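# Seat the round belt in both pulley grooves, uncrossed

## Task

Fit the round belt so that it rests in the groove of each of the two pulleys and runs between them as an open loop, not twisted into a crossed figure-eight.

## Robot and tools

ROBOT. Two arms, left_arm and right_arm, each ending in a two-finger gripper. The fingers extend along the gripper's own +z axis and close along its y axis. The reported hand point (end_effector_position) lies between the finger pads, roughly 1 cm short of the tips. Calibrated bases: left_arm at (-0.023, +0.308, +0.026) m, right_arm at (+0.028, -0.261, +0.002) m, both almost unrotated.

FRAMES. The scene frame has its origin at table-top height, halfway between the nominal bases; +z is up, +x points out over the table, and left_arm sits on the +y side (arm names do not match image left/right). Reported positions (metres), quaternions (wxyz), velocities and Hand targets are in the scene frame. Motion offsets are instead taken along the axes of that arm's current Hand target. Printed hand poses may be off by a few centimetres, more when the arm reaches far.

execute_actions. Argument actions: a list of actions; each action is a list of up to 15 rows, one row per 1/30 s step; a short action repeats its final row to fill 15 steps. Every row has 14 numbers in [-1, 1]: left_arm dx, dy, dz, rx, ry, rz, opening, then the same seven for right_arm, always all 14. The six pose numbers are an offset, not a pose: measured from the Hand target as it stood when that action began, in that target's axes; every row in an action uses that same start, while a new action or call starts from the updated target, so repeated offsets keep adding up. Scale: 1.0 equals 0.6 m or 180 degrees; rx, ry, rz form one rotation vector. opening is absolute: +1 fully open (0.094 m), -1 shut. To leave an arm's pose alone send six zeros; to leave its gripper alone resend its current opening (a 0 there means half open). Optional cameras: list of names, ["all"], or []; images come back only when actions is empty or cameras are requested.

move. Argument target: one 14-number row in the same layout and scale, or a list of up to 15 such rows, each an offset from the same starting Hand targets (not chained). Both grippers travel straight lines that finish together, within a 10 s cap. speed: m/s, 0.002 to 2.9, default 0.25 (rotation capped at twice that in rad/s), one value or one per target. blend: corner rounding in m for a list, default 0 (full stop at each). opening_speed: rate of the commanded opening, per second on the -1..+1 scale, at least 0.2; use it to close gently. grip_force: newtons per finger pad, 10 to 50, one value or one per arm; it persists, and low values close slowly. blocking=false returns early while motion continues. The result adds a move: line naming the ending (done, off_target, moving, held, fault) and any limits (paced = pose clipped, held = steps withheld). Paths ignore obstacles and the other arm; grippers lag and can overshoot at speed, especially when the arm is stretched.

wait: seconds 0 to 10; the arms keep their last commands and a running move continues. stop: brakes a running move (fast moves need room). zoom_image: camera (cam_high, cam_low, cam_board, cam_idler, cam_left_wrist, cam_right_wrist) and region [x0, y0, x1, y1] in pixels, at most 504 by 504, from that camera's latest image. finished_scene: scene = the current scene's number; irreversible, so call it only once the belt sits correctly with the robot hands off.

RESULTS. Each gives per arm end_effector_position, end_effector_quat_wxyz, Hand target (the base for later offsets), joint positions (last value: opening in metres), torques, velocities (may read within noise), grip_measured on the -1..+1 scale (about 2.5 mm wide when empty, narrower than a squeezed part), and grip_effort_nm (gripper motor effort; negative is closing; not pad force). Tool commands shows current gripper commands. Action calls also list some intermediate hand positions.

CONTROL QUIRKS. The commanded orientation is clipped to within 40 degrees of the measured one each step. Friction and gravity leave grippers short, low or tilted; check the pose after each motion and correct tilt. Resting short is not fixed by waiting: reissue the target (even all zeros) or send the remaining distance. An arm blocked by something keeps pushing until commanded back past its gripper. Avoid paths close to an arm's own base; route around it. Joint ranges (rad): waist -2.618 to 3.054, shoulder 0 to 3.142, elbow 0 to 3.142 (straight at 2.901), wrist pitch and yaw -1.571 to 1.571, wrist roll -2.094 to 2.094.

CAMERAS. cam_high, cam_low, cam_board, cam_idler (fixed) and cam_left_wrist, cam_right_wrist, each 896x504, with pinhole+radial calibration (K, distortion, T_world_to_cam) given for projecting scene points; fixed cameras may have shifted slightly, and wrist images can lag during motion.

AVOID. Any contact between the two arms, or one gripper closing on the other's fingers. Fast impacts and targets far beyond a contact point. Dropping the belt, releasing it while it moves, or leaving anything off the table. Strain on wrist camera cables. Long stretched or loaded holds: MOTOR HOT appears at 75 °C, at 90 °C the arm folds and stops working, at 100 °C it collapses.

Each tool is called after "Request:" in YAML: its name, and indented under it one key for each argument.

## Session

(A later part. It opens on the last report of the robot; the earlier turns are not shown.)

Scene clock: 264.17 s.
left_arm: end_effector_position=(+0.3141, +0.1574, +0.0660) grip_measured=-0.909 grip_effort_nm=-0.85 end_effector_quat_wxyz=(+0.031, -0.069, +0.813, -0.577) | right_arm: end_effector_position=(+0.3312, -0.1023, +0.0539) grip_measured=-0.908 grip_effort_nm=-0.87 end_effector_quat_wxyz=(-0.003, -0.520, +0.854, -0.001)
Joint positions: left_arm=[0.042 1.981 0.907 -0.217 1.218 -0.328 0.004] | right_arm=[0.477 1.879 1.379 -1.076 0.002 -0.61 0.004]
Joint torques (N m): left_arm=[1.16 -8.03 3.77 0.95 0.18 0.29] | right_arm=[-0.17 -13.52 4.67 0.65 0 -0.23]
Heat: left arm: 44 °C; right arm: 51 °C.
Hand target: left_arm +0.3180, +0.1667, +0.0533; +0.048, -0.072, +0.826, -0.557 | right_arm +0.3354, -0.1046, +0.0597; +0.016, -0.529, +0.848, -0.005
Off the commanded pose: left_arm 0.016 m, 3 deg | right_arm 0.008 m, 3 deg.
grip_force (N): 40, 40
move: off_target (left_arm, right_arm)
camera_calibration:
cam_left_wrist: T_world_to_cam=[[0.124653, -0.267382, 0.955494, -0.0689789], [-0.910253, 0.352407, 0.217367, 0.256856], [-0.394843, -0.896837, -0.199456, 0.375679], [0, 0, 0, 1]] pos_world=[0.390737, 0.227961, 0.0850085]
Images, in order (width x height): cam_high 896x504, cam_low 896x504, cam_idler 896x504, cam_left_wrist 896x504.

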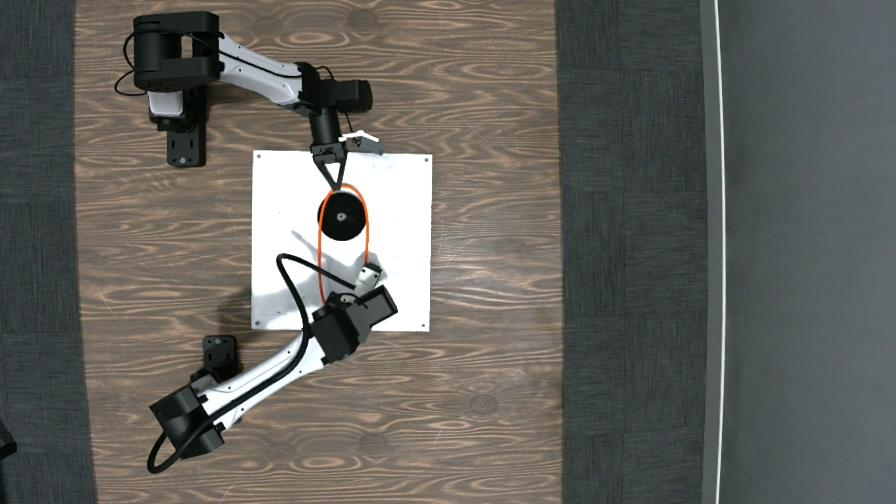

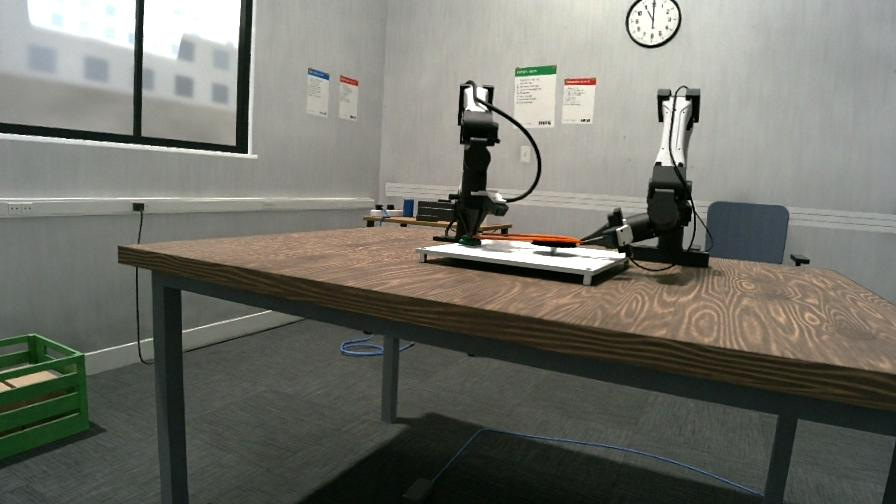

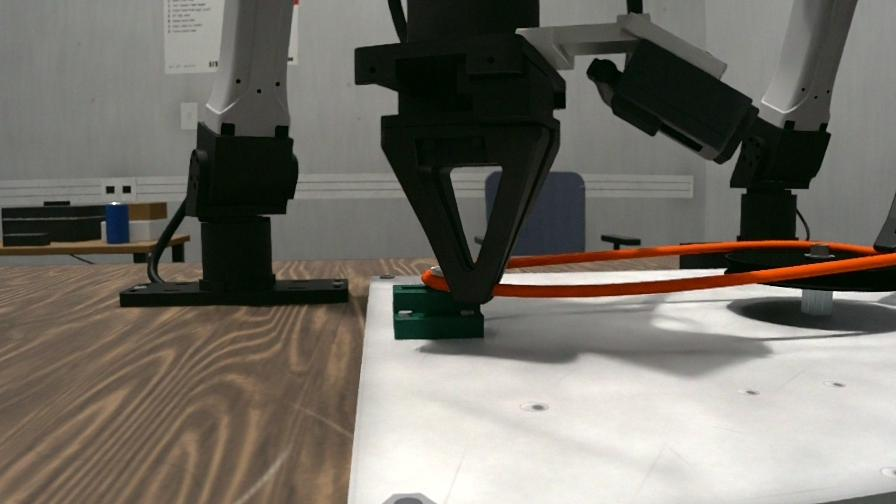

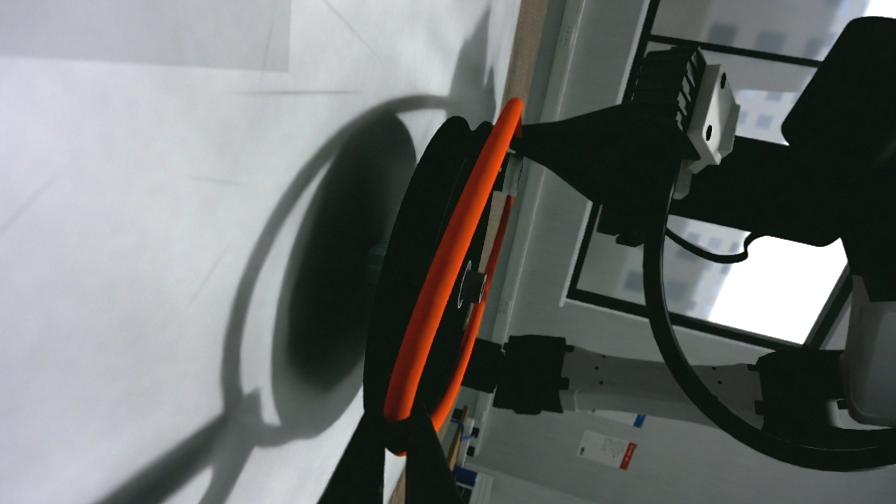

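Request:
move:
  target: [0.001,0.0113,0.0118,0,0,0,-0.97,0,0,0,0,0,0,-0.97]
  speed: 0.05
  cameras: ["cam_idler","cam_high","cam_low","cam_left_wrist"]

Request:
zoom_image:
  camera: "cam_high"
  region: [270, 150, 420, 340]

Request:
zoom_image:
  camera: "cam_low"
  region: [520, 222, 600, 262]

Request:
zoom_image:
  camera: "cam_idler"
  region: [646, 200, 896, 340]

Scene clock: 275.17 s.
left_arm: end_effector_position=(+0.3159, +0.1569, +0.0658) grip_measured=-0.909 grip_effort_nm=-0.85 end_effector_quat_wxyz=(+0.040, -0.061, +0.811, -0.581) | right_arm: end_effector_position=(+0.3312, -0.1023, +0.0539) grip_measured=-0.908 grip_effort_nm=-0.88 end_effector_quat_wxyz=(-0.003, -0.520, +0.854, -0.001)
Joint positions: left_arm=[0.042 1.986 0.899 -0.179 1.227 -0.328 0.004] | right_arm=[0.477 1.879 1.379 -1.076 0.002 -0.61 0.004]
Joint torques (N m): left_arm=[0.12 -6.43 3.12 1.21 0.16 0.07] | right_arm=[-0.17 -13.52 4.66 0.65 0 -0.23]
Heat: left arm: 44 °C; right arm: 53 °C.
Hand target: left_arm +0.3180, +0.1626, +0.0443; +0.048, -0.072, +0.826, -0.557 | right_arm +0.3354, -0.1046, +0.0597; +0.016, -0.529, +0.848, -0.005
Off the commanded pose: left_arm 0.022 m, 4 deg | right_arm 0.007 m, 3 deg.
grip_force (N): 40, 40
move: off_target (left_arm, right_arm)
camera_calibration:
cam_left_wrist: T_world_to_cam=[[0.0989677, -0.26018, 0.960475, -0.0624607], [-0.914616, 0.35647, 0.190806, 0.261183], [-0.392024, -0.897349, -0.202686, 0.375226], [0, 0, 0, 1]] pos_world=[0.392161, 0.227354, 0.0862099]
Images, in order (width x height): cam_high 896x504, cam_low 896x504, cam_idler 896x504, cam_left_wrist 896x504.

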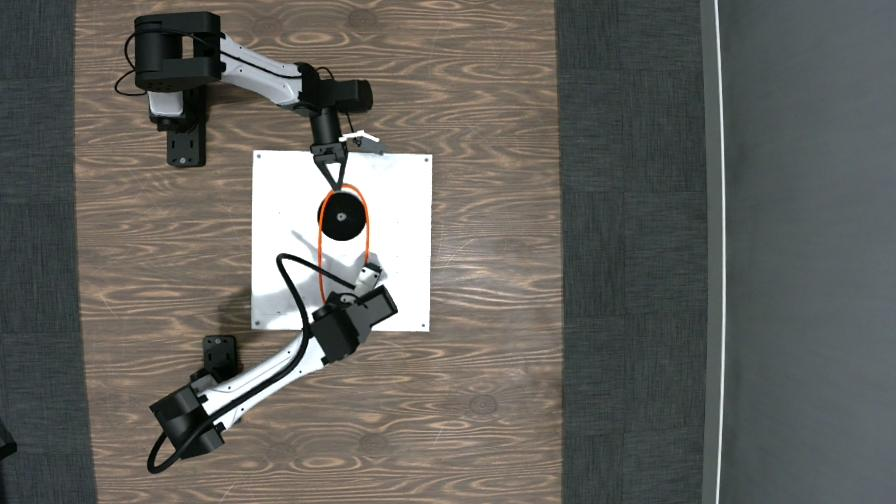

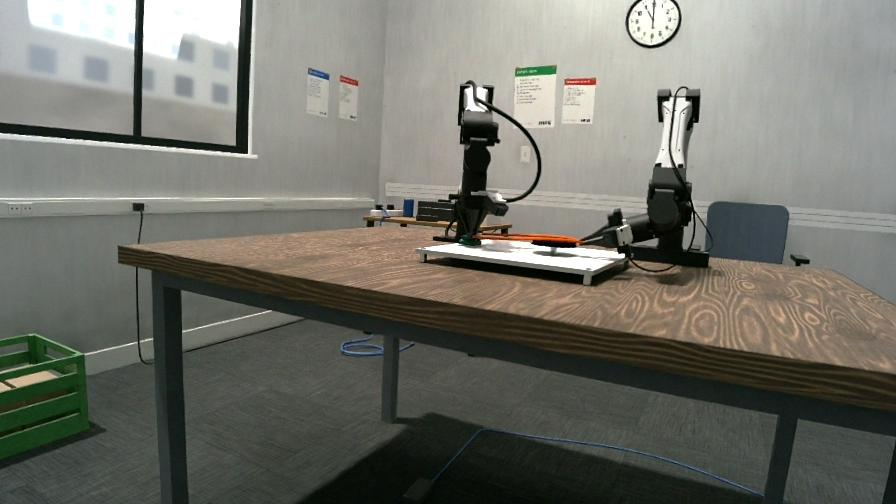

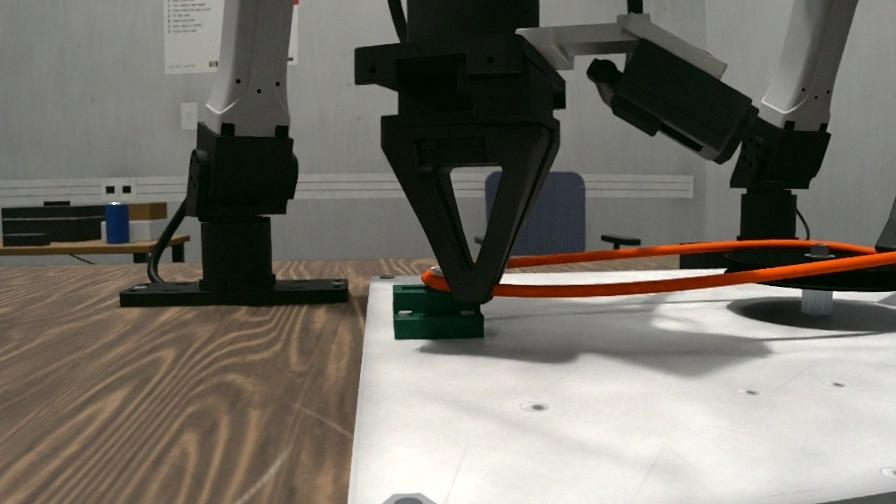

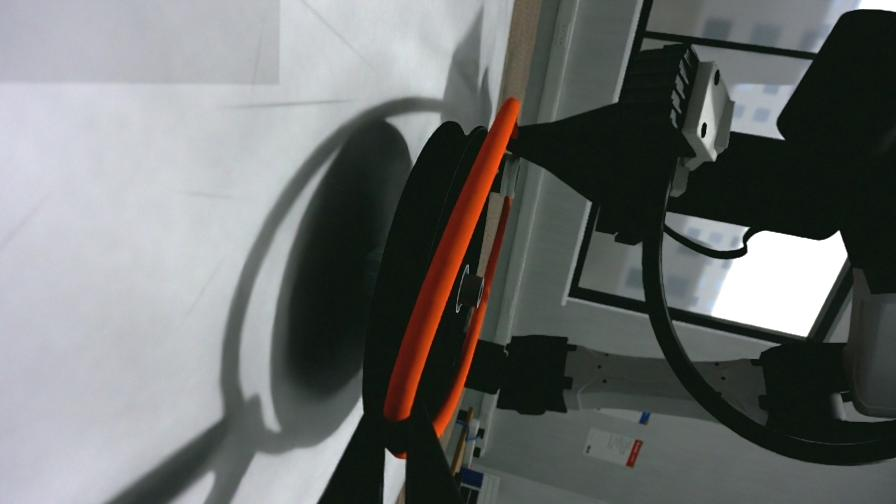

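Scaled by 2.653 from the camera's 896x504 image, which has a finer 1280x720 frame.

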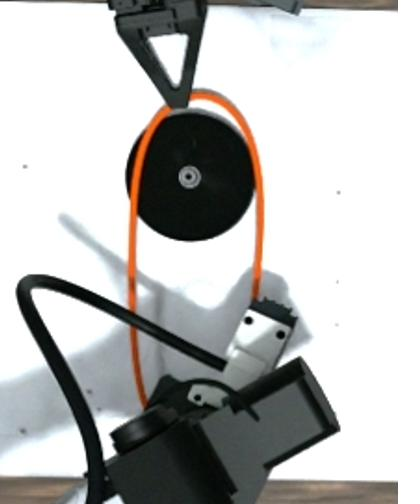

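Scaled by 6.300 from the camera's 896x504 image, which has a finer 1280x720 frame.

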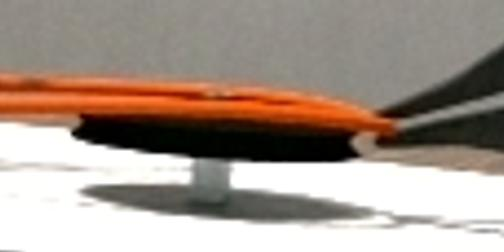

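Scaled by 2.016 from the camera's 896x504 image, which has a finer 1280x720 frame.

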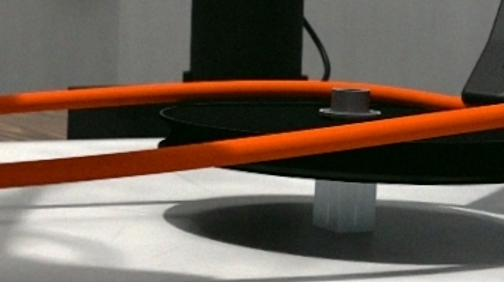

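Request:
move:
  target: [0.001,0.0103,0.0083,0,0,0,-0.97,0,0,0,0,0,0,-0.97]
  speed: 0.05
  cameras: ["cam_idler","cam_high","cam_low","cam_left_wrist"]

Request:
zoom_image:
  camera: "cam_high"
  region: [270, 150, 420, 340]

Request:
zoom_image:
  camera: "cam_low"
  region: [520, 222, 600, 262]

Request:
zoom_image:
  camera: "cam_idler"
  region: [646, 200, 896, 340]

Scene clock: 284.00 s.
left_arm: end_effector_position=(+0.3155, +0.1558, +0.0639) grip_measured=-0.909 grip_effort_nm=-0.85 end_effector_quat_wxyz=(+0.044, -0.054, +0.805, -0.589) | right_arm: end_effector_position=(+0.3312, -0.1023, +0.0539) grip_measured=-0.908 grip_effort_nm=-0.87 end_effector_quat_wxyz=(-0.003, -0.520, +0.854, -0.001)
Joint positions: left_arm=[0.042 2 0.889 -0.141 1.247 -0.328 0.004] | right_arm=[0.477 1.879 1.379 -1.076 0.002 -0.61 0.004]
Joint torques (N m): left_arm=[-0.21 -5.67 3.06 1.29 -0.03 -0.03] | right_arm=[-0.17 -13.52 4.67 0.65 0 -0.23]
Heat: left arm: 43 °C; right arm: 55 °C.
Hand target: left_arm +0.3178, +0.1603, +0.0368; +0.048, -0.072, +0.826, -0.557 | right_arm +0.3354, -0.1046, +0.0597; +0.016, -0.529, +0.848, -0.005
Off the commanded pose: left_arm 0.028 m, 5 deg | right_arm 0.007 m, 3 deg.
grip_force (N): 40, 40
move: off_target (left_arm, right_arm)
camera_calibration:
cam_left_wrist: T_world_to_cam=[[0.0833418, -0.24296, 0.96645, -0.0590114], [-0.915058, 0.365388, 0.170766, 0.261596], [-0.394618, -0.898589, -0.19187, 0.373983], [0, 0, 0, 1]] pos_world=[0.391874, 0.226136, 0.084116]
Images, in order (width x height): cam_high 896x504, cam_low 896x504, cam_idler 896x504, cam_left_wrist 896x504.

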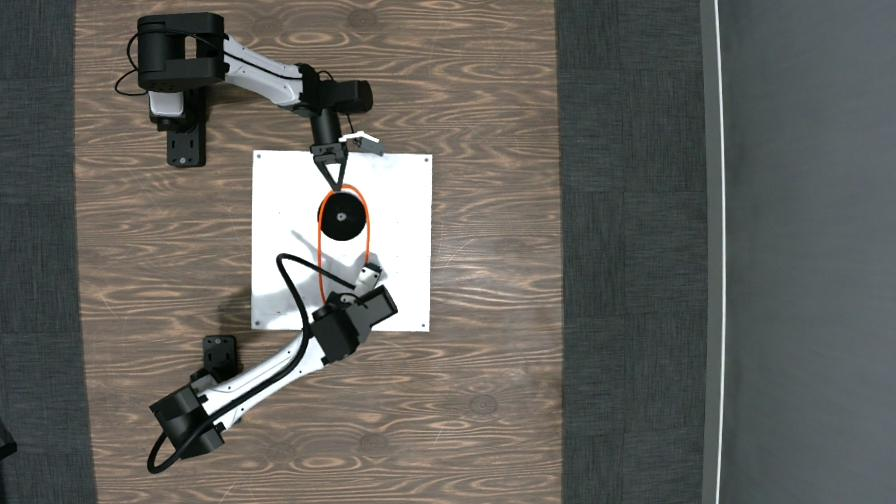

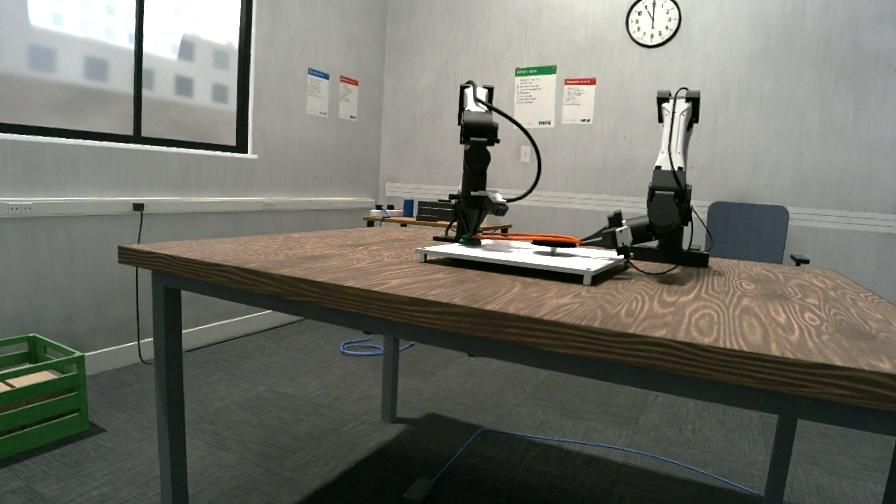

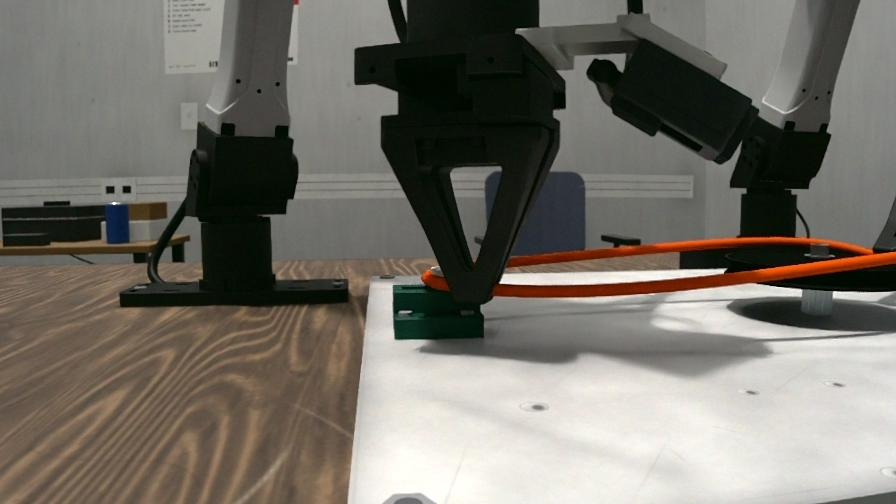

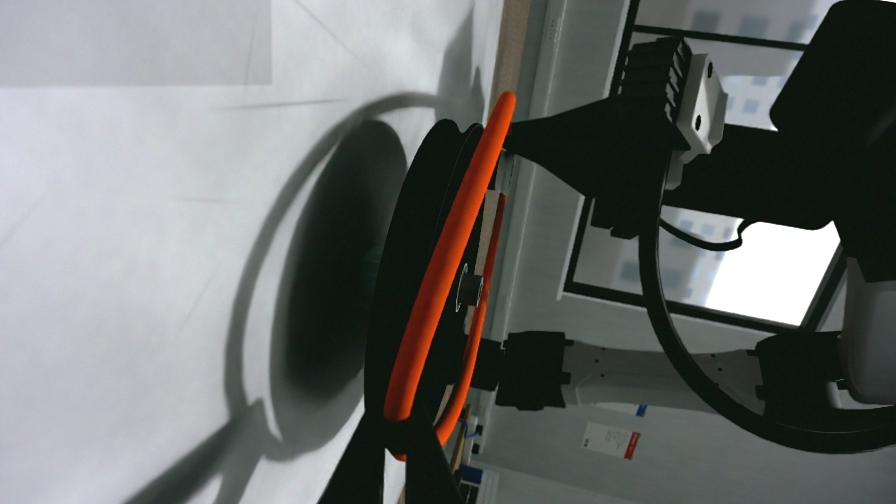

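Scaled by 2.653 from the camera's 896x504 image, which has a finer 1280x720 frame.

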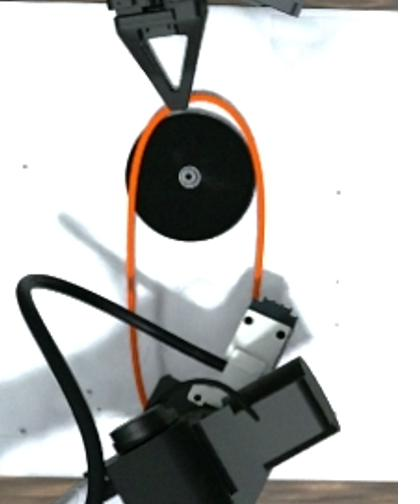

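Scaled by 6.300 from the camera's 896x504 image, which has a finer 1280x720 frame.

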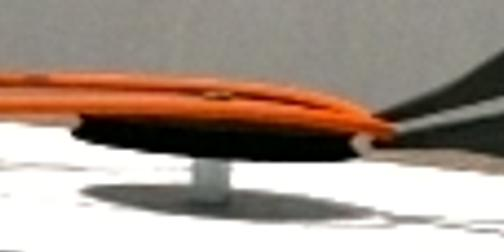

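Scaled by 2.016 from the camera's 896x504 image, which has a finer 1280x720 frame.

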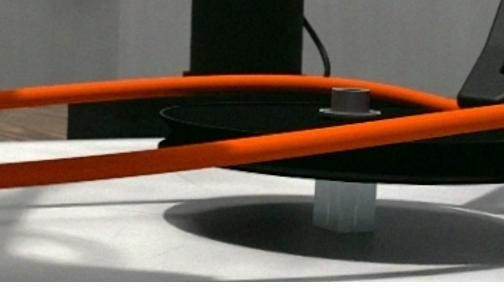

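Request:
move:
  target:
    - [0,0,0,0,0,0,-0.97,0,0,0.005,0,0,0,-0.97]
    - [0,0,0,0,0,0,-0.97,0,0,0.005,0,0,0,-0.7]
    - [0,0,0,0,0,0,-0.97,-0.004,-0.006,-0.13,0,0,0,-0.7]
  speed: 0.08
  opening_speed: 0.5
  cameras: ["cam_idler","cam_high","cam_low","cam_left_wrist"]

Request:
zoom_image:
  camera: "cam_high"
  region: [270, 150, 420, 340]

Request:
zoom_image:
  camera: "cam_low"
  region: [520, 222, 600, 262]

Request:
zoom_image:
  camera: "cam_idler"
  region: [646, 200, 896, 340]

Scene clock: 303.40 s.
left_arm: end_effector_position=(+0.3160, +0.1558, +0.0641) grip_measured=-0.909 grip_effort_nm=-0.85 end_effector_quat_wxyz=(+0.046, -0.053, +0.805, -0.589) | right_arm: end_effector_position=(+0.3373, -0.1024, +0.1218) grip_measured=-0.703 grip_effort_nm=0.12 end_effector_quat_wxyz=(+0.004, -0.523, +0.852, -0.006)
Joint positions: left_arm=[0.042 2 0.889 -0.136 1.247 -0.328 0.004] | right_arm=[0.473 1.852 1.615 -1.325 0.011 -0.621 0.014]
Joint torques (N m): left_arm=[-0.27 -5.85 3.14 1.26 -0.1 -0.06] | right_arm=[-0.09 -13.18 8.57 0.14 0 -0.14]
Heat: left arm: 41 °C; right arm: 57 °C.
Hand target: left_arm +0.3178, +0.1603, +0.0368; +0.048, -0.072, +0.826, -0.557 | right_arm +0.3371, -0.1047, +0.1379; +0.017, -0.529, +0.848, -0.005
Off the commanded pose: left_arm 0.028 m, 5 deg | right_arm 0.016 m, 2 deg.
grip_force (N): 40, 40
move: off_target (left_arm, right_arm)
camera_calibration:
cam_left_wrist: T_world_to_cam=[[0.0788577, -0.24311, 0.966788, -0.0578683], [-0.915813, 0.365423, 0.16659, 0.262597], [-0.393786, -0.898534, -0.193827, 0.374124], [0, 0, 0, 1]] pos_world=[0.392378, 0.226136, 0.0847158]
Images, in order (width x height): cam_high 896x504, cam_low 896x504, cam_idler 896x504, cam_left_wrist 896x504.

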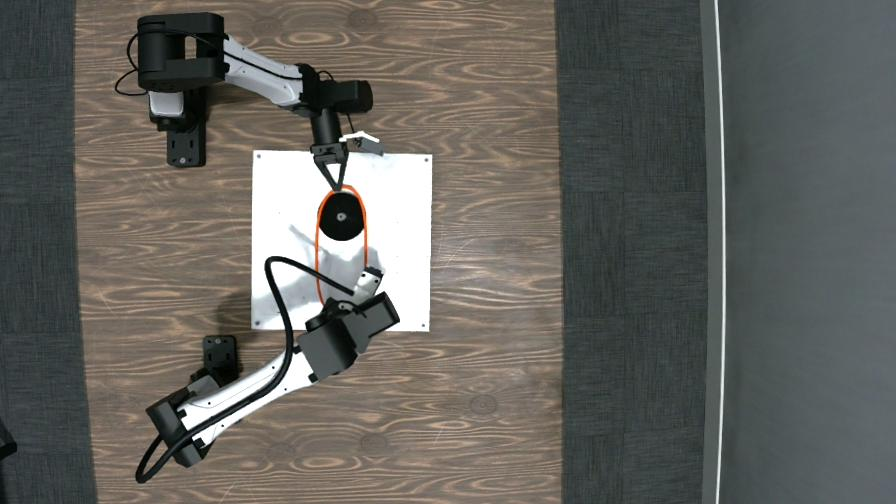

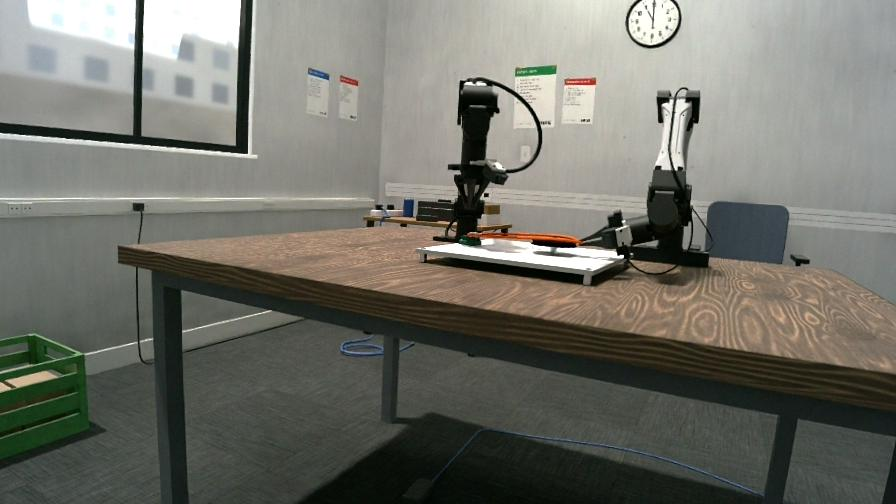

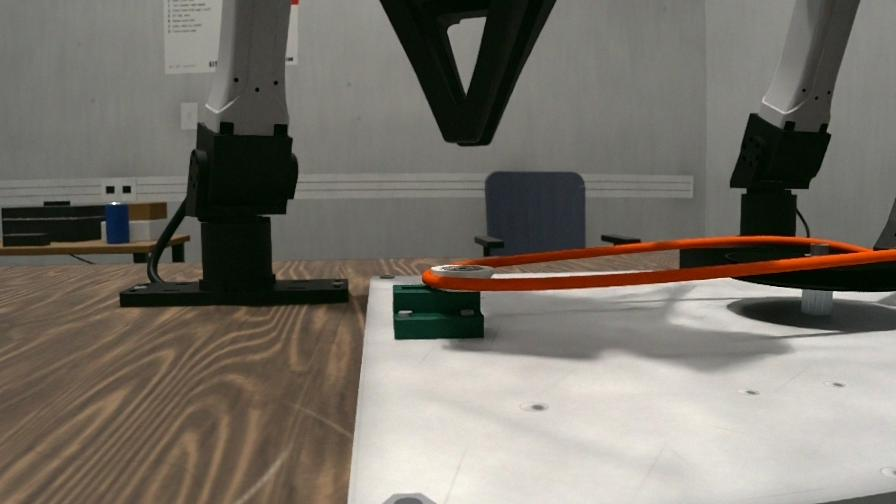

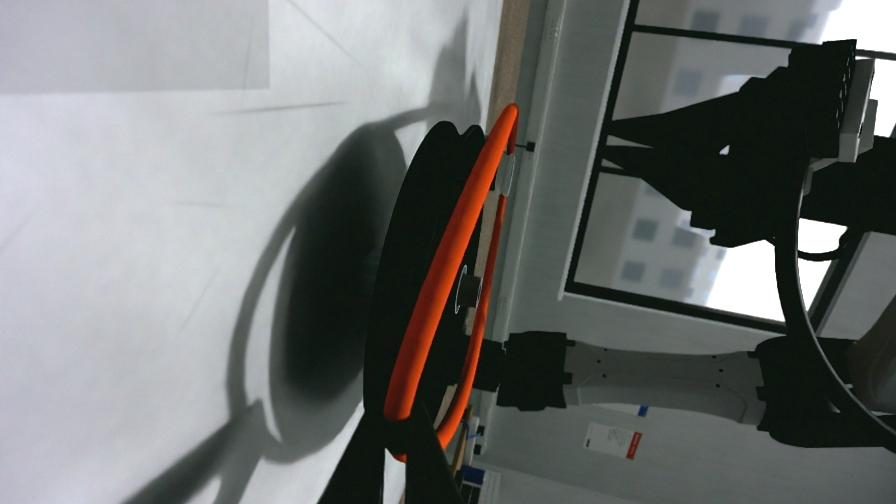

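Scaled by 2.653 from the camera's 896x504 image, which has a finer 1280x720 frame.

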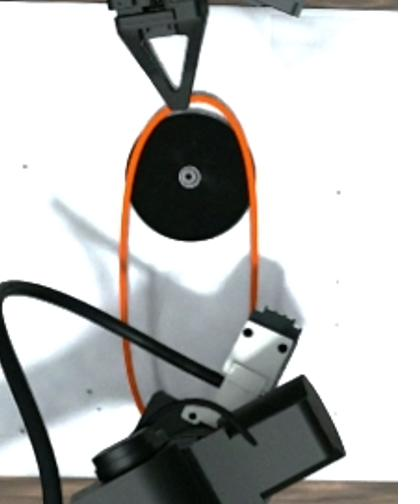

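Scaled by 6.300 from the camera's 896x504 image, which has a finer 1280x720 frame.

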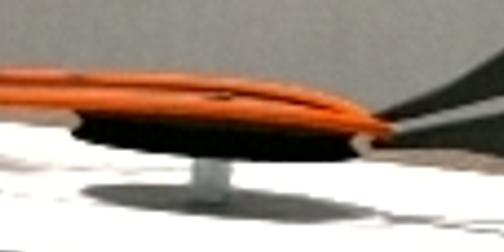

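Scaled by 2.016 from the camera's 896x504 image, which has a finer 1280x720 frame.

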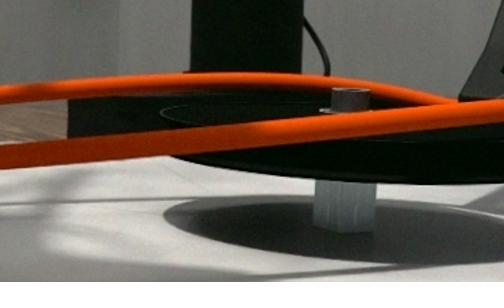

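Request:
move:
  target: [0.001,0.0075,0.0095,0,0,0,-0.97,0,0,0,0,0,0,-1]
  speed: 0.05
  cameras: ["cam_high","cam_low","cam_idler"]

Request:
zoom_image:
  camera: "cam_high"
  region: [270, 150, 420, 340]

Request:
zoom_image:
  camera: "cam_low"
  region: [520, 222, 600, 262]

Request:
zoom_image:
  camera: "cam_idler"
  region: [646, 200, 896, 340]

Scene clock: 317.40 s.
left_arm: end_effector_position=(+0.3136, +0.1534, +0.0566) grip_measured=-0.909 grip_effort_nm=-0.85 end_effector_quat_wxyz=(+0.037, -0.059, +0.805, -0.590) | right_arm: end_effector_position=(+0.3373, -0.1024, +0.1218) grip_measured=-0.993 grip_effort_nm=-0.42 end_effector_quat_wxyz=(+0.004, -0.523, +0.852, -0.006)
Joint positions: left_arm=[0.036 2.021 0.878 -0.104 1.247 -0.35 0.004] | right_arm=[0.473 1.852 1.615 -1.325 0.011 -0.621 0]
Joint torques (N m): left_arm=[-0.66 -5.97 3.22 1.39 -0.1 -0.07] | right_arm=[-0.09 -13.19 8.57 0.12 0 -0.13]
Heat: left arm: 40 °C; right arm: 56 °C.
Hand target: left_arm +0.3178, +0.1567, +0.0304; +0.048, -0.072, +0.826, -0.557 | right_arm +0.3371, -0.1047, +0.1379; +0.017, -0.529, +0.848, -0.005
Off the commanded pose: left_arm 0.027 m, 5 deg | right_arm 0.016 m, 2 deg.
grip_force (N): 40, 40
move: off_target (left_arm, right_arm)
Images, in order (width x height): cam_high 896x504, cam_low 896x504, cam_idler 896x504.

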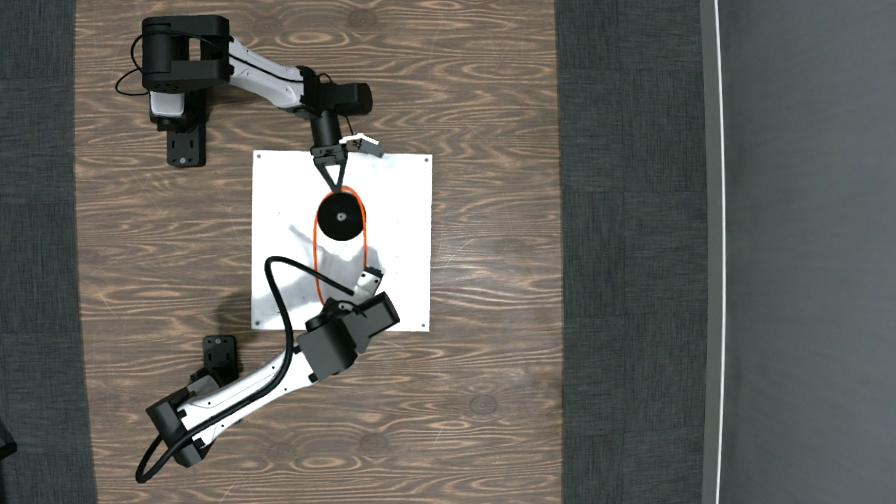

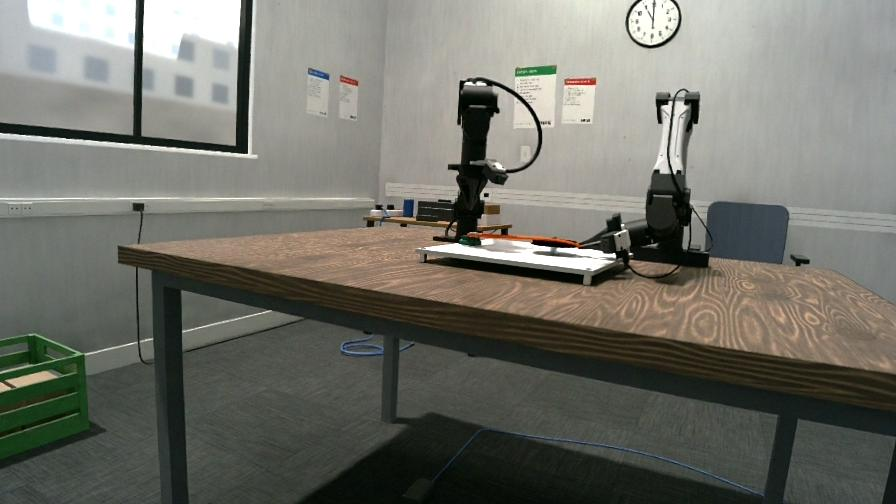

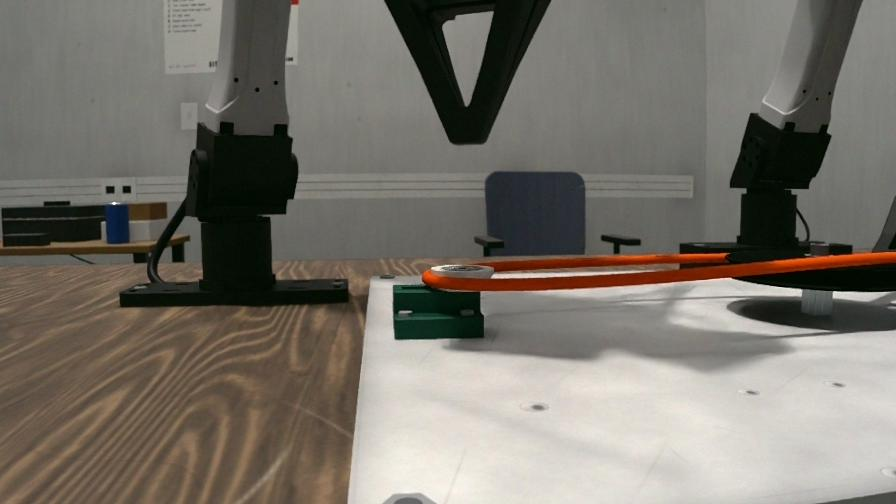

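Scaled by 2.653 from the camera's 896x504 image, which has a finer 1280x720 frame.

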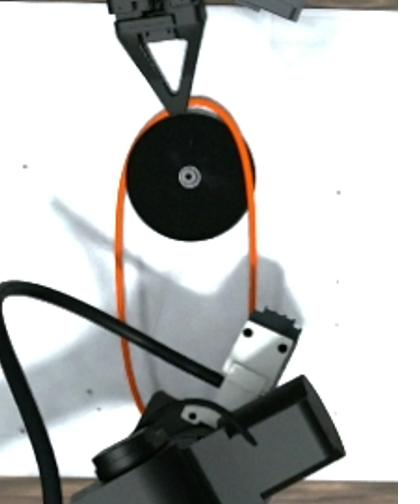

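Scaled by 6.300 from the camera's 896x504 image, which has a finer 1280x720 frame.

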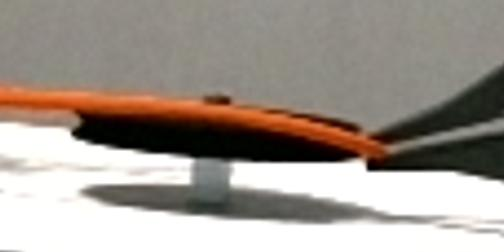

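Scaled by 2.016 from the camera's 896x504 image, which has a finer 1280x720 frame.

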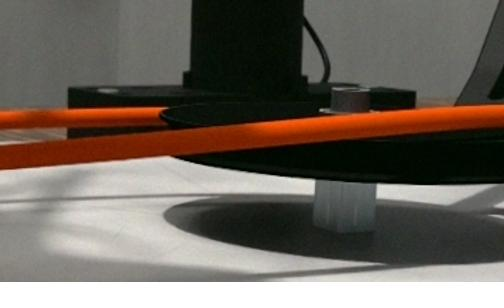

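Request:
move:
  target:
    - [0,-0.0457,-0.0185,0,0,-0.06,-0.97,-0.1788,0.0887,0.0268,0,0,0.17,-1]
    - [0,-0.0457,-0.0185,0,0,-0.06,-0.97,-0.2948,0.1408,0.0625,0,0,0.3433,-1]
  speed: 0.15
  blend: [0.02,0]
  cameras: ["cam_right_wrist","cam_low","cam_idler","cam_left_wrist"]

Request:
zoom_image:
  camera: "cam_low"
  region: [510, 202, 610, 262]

Scene clock: 344.30 s.
left_arm: end_effector_position=(+0.3157, +0.1531, +0.0577) grip_measured=-0.909 grip_effort_nm=-0.85 end_effector_quat_wxyz=(-0.008, -0.133, +0.807, -0.576) | right_arm: end_effector_position=(+0.3411, +0.0938, +0.1077) grip_measured=-0.993 grip_effort_nm=-0.42 end_effector_quat_wxyz=(+0.021, -0.027, +0.999, +0.021)
Joint positions: left_arm=[0.027 1.996 0.878 -0.11 1.206 -0.542 0.004] | right_arm=[0.842 2.394 2.397 -1.513 0.002 0.795 0]
Joint torques (N m): left_arm=[-0.16 -12.27 4.31 0.72 0.19 -0.12] | right_arm=[0.77 -12.41 8.54 0.22 0.23 0.24]
Heat: left arm: 42 °C; right arm: 56 °C.
Hand target: left_arm +0.3178, +0.1567, +0.0600; -0.005, -0.149, +0.816, -0.559 | right_arm +0.3402, +0.0917, +0.1022; +0.017, -0.018, +1.000, +0.004
Off the commanded pose: left_arm 0.005 m, 3 deg | right_arm 0.006 m, 2 deg.
grip_force (N): 40, 40
move: off_target (left_arm)
camera_calibration:
cam_left_wrist: T_world_to_cam=[[0.268924, -0.241254, 0.932457, -0.110569], [-0.892066, 0.302659, 0.335581, 0.256749], [-0.363177, -0.92206, -0.133822, 0.360847], [0, 0, 0, 1]] pos_world=[0.389823, 0.228339, 0.0652303]
cam_right_wrist: T_world_to_cam=[[0.09846, -0.9951, 0.00908129, 0.049993], [-0.858532, -0.0803257, 0.506429, 0.281223], [-0.503218, -0.0576596, -0.862234, 0.375259], [0, 0, 0, 1]] pos_world=[0.425354, 0.0939748, 0.180688]
Images, in order (width x height): cam_low 896x504, cam_idler 896x504, cam_left_wrist 896x504, cam_right_wrist 896x504.

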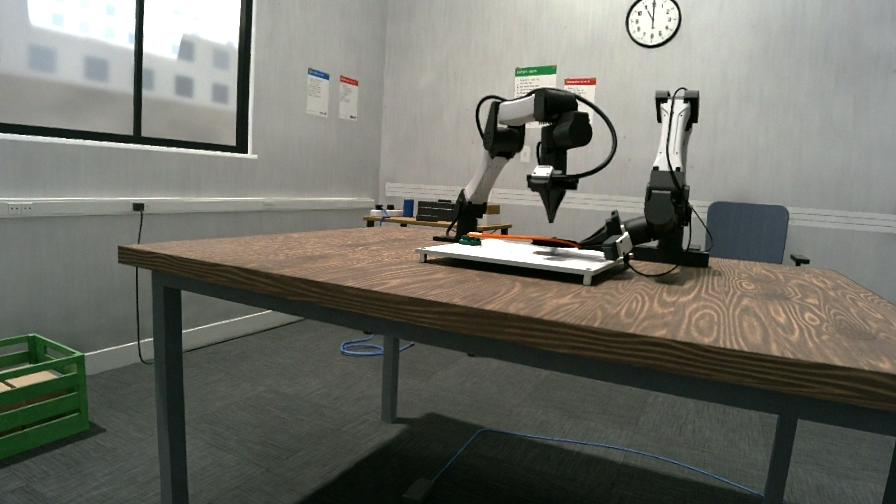

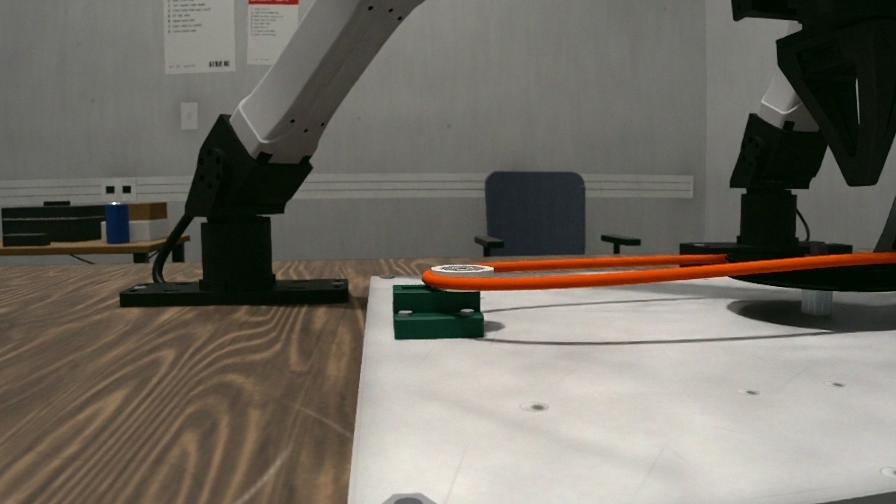

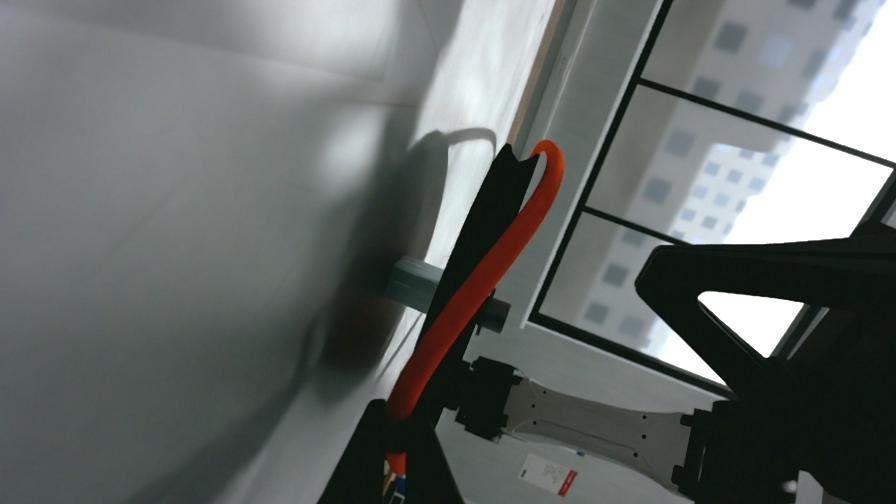

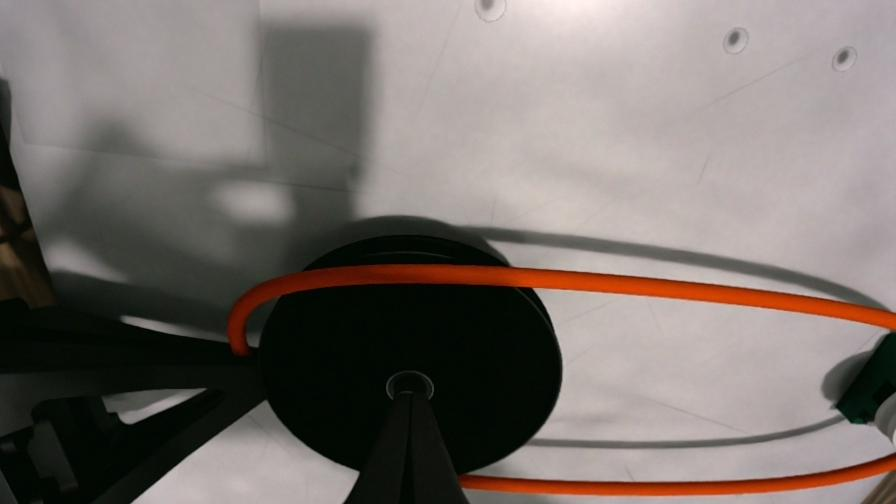

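Scaled by 5.040 from the camera's 896x504 image, which has a finer 1280x720 frame.

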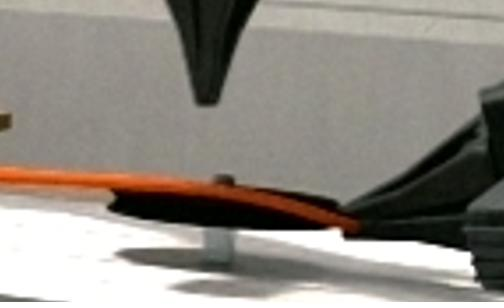

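Request:
move:
  target:
    - [0,0,0,0,0,0,-0.97,0.002,0,0.0633,0,0,0,-1]
    - [0,0,0,0,0,0,-0.97,-0.0565,0,0.0703,0,0,0,-1]
  speed: 0.06
  cameras: ["cam_right_wrist","cam_low","cam_idler","cam_left_wrist"]

Request:
zoom_image:
  camera: "cam_low"
  region: [530, 227, 600, 262]

Scene clock: 359.47 s.
left_arm: end_effector_position=(+0.3155, +0.1529, +0.0574) grip_measured=-0.909 grip_effort_nm=-0.85 end_effector_quat_wxyz=(-0.012, -0.137, +0.806, -0.575) | right_arm: end_effector_position=(+0.3751, +0.0983, +0.0681) grip_measured=-0.993 grip_effort_nm=-0.42 end_effector_quat_wxyz=(+0.023, -0.012, +0.999, +0.022)
Joint positions: left_arm=[0.026 1.996 0.878 -0.111 1.204 -0.552 0.004] | right_arm=[0.797 2.531 2.488 -1.463 0.002 0.78 0]
Joint torques (N m): left_arm=[-0.09 -11.99 4.27 0.65 0.18 -0.17] | right_arm=[0.39 -13.29 8.65 0.21 0.21 -0.11]
Heat: left arm: 45 °C; right arm: 58 °C.
Hand target: left_arm +0.3178, +0.1567, +0.0600; -0.005, -0.149, +0.816, -0.559 | right_arm +0.3755, +0.0933, +0.0613; +0.017, -0.018, +1.000, +0.004
Off the commanded pose: left_arm 0.005 m, 3 deg | right_arm 0.009 m, 2 deg.
grip_force (N): 40, 40
move: off_target (left_arm)
camera_calibration:
cam_left_wrist: T_world_to_cam=[[0.280521, -0.240204, 0.929306, -0.113872], [-0.889117, 0.299745, 0.345866, 0.255614], [-0.361633, -0.923285, -0.129485, 0.36003], [0, 0, 0, 1]] pos_world=[0.389413, 0.228439, 0.0640324]
cam_right_wrist: T_world_to_cam=[[0.0687994, -0.997606, 0.00700593, 0.0630453], [-0.862326, -0.0559356, 0.503254, 0.330031], [-0.501658, -0.040665, -0.86411, 0.356343], [0, 0, 0, 1]] pos_world=[0.459019, 0.0958455, 0.141388]
Images, in order (width x height): cam_low 896x504, cam_idler 896x504, cam_left_wrist 896x504, cam_right_wrist 896x504.

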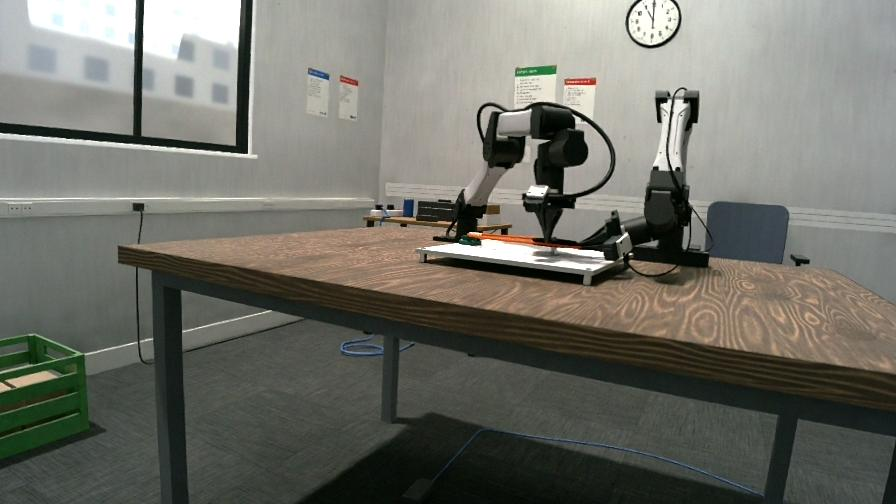

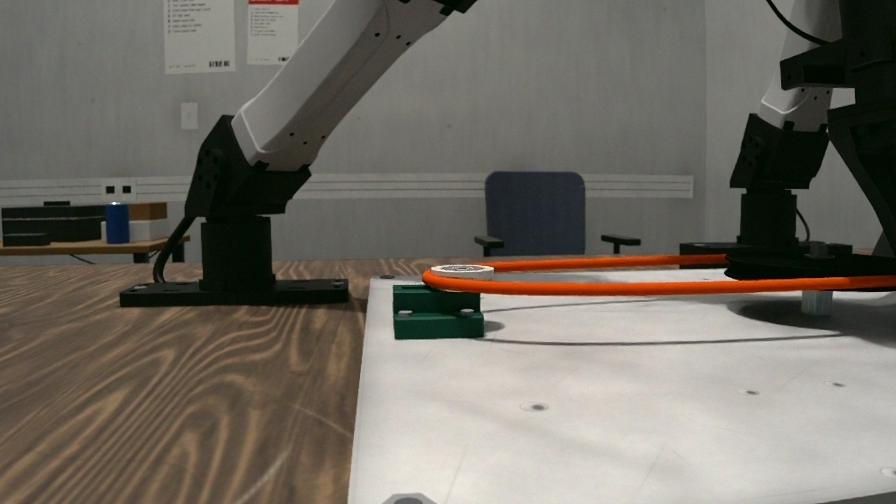

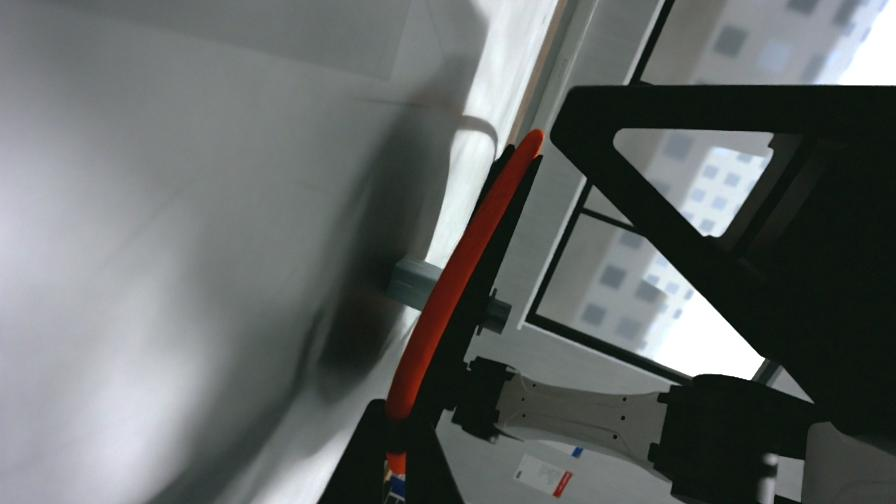

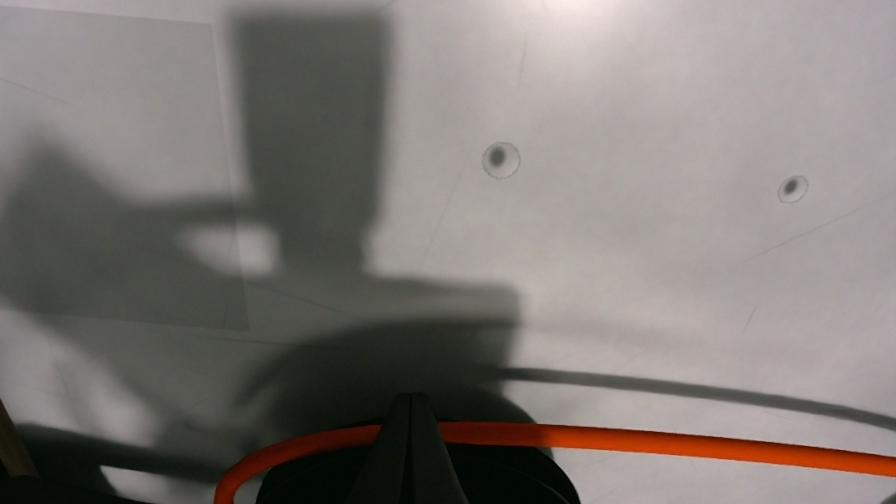

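Scaled by 7.200 from the camera's 896x504 image, which has a finer 1280x720 frame.

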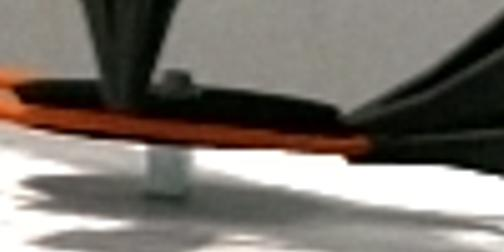

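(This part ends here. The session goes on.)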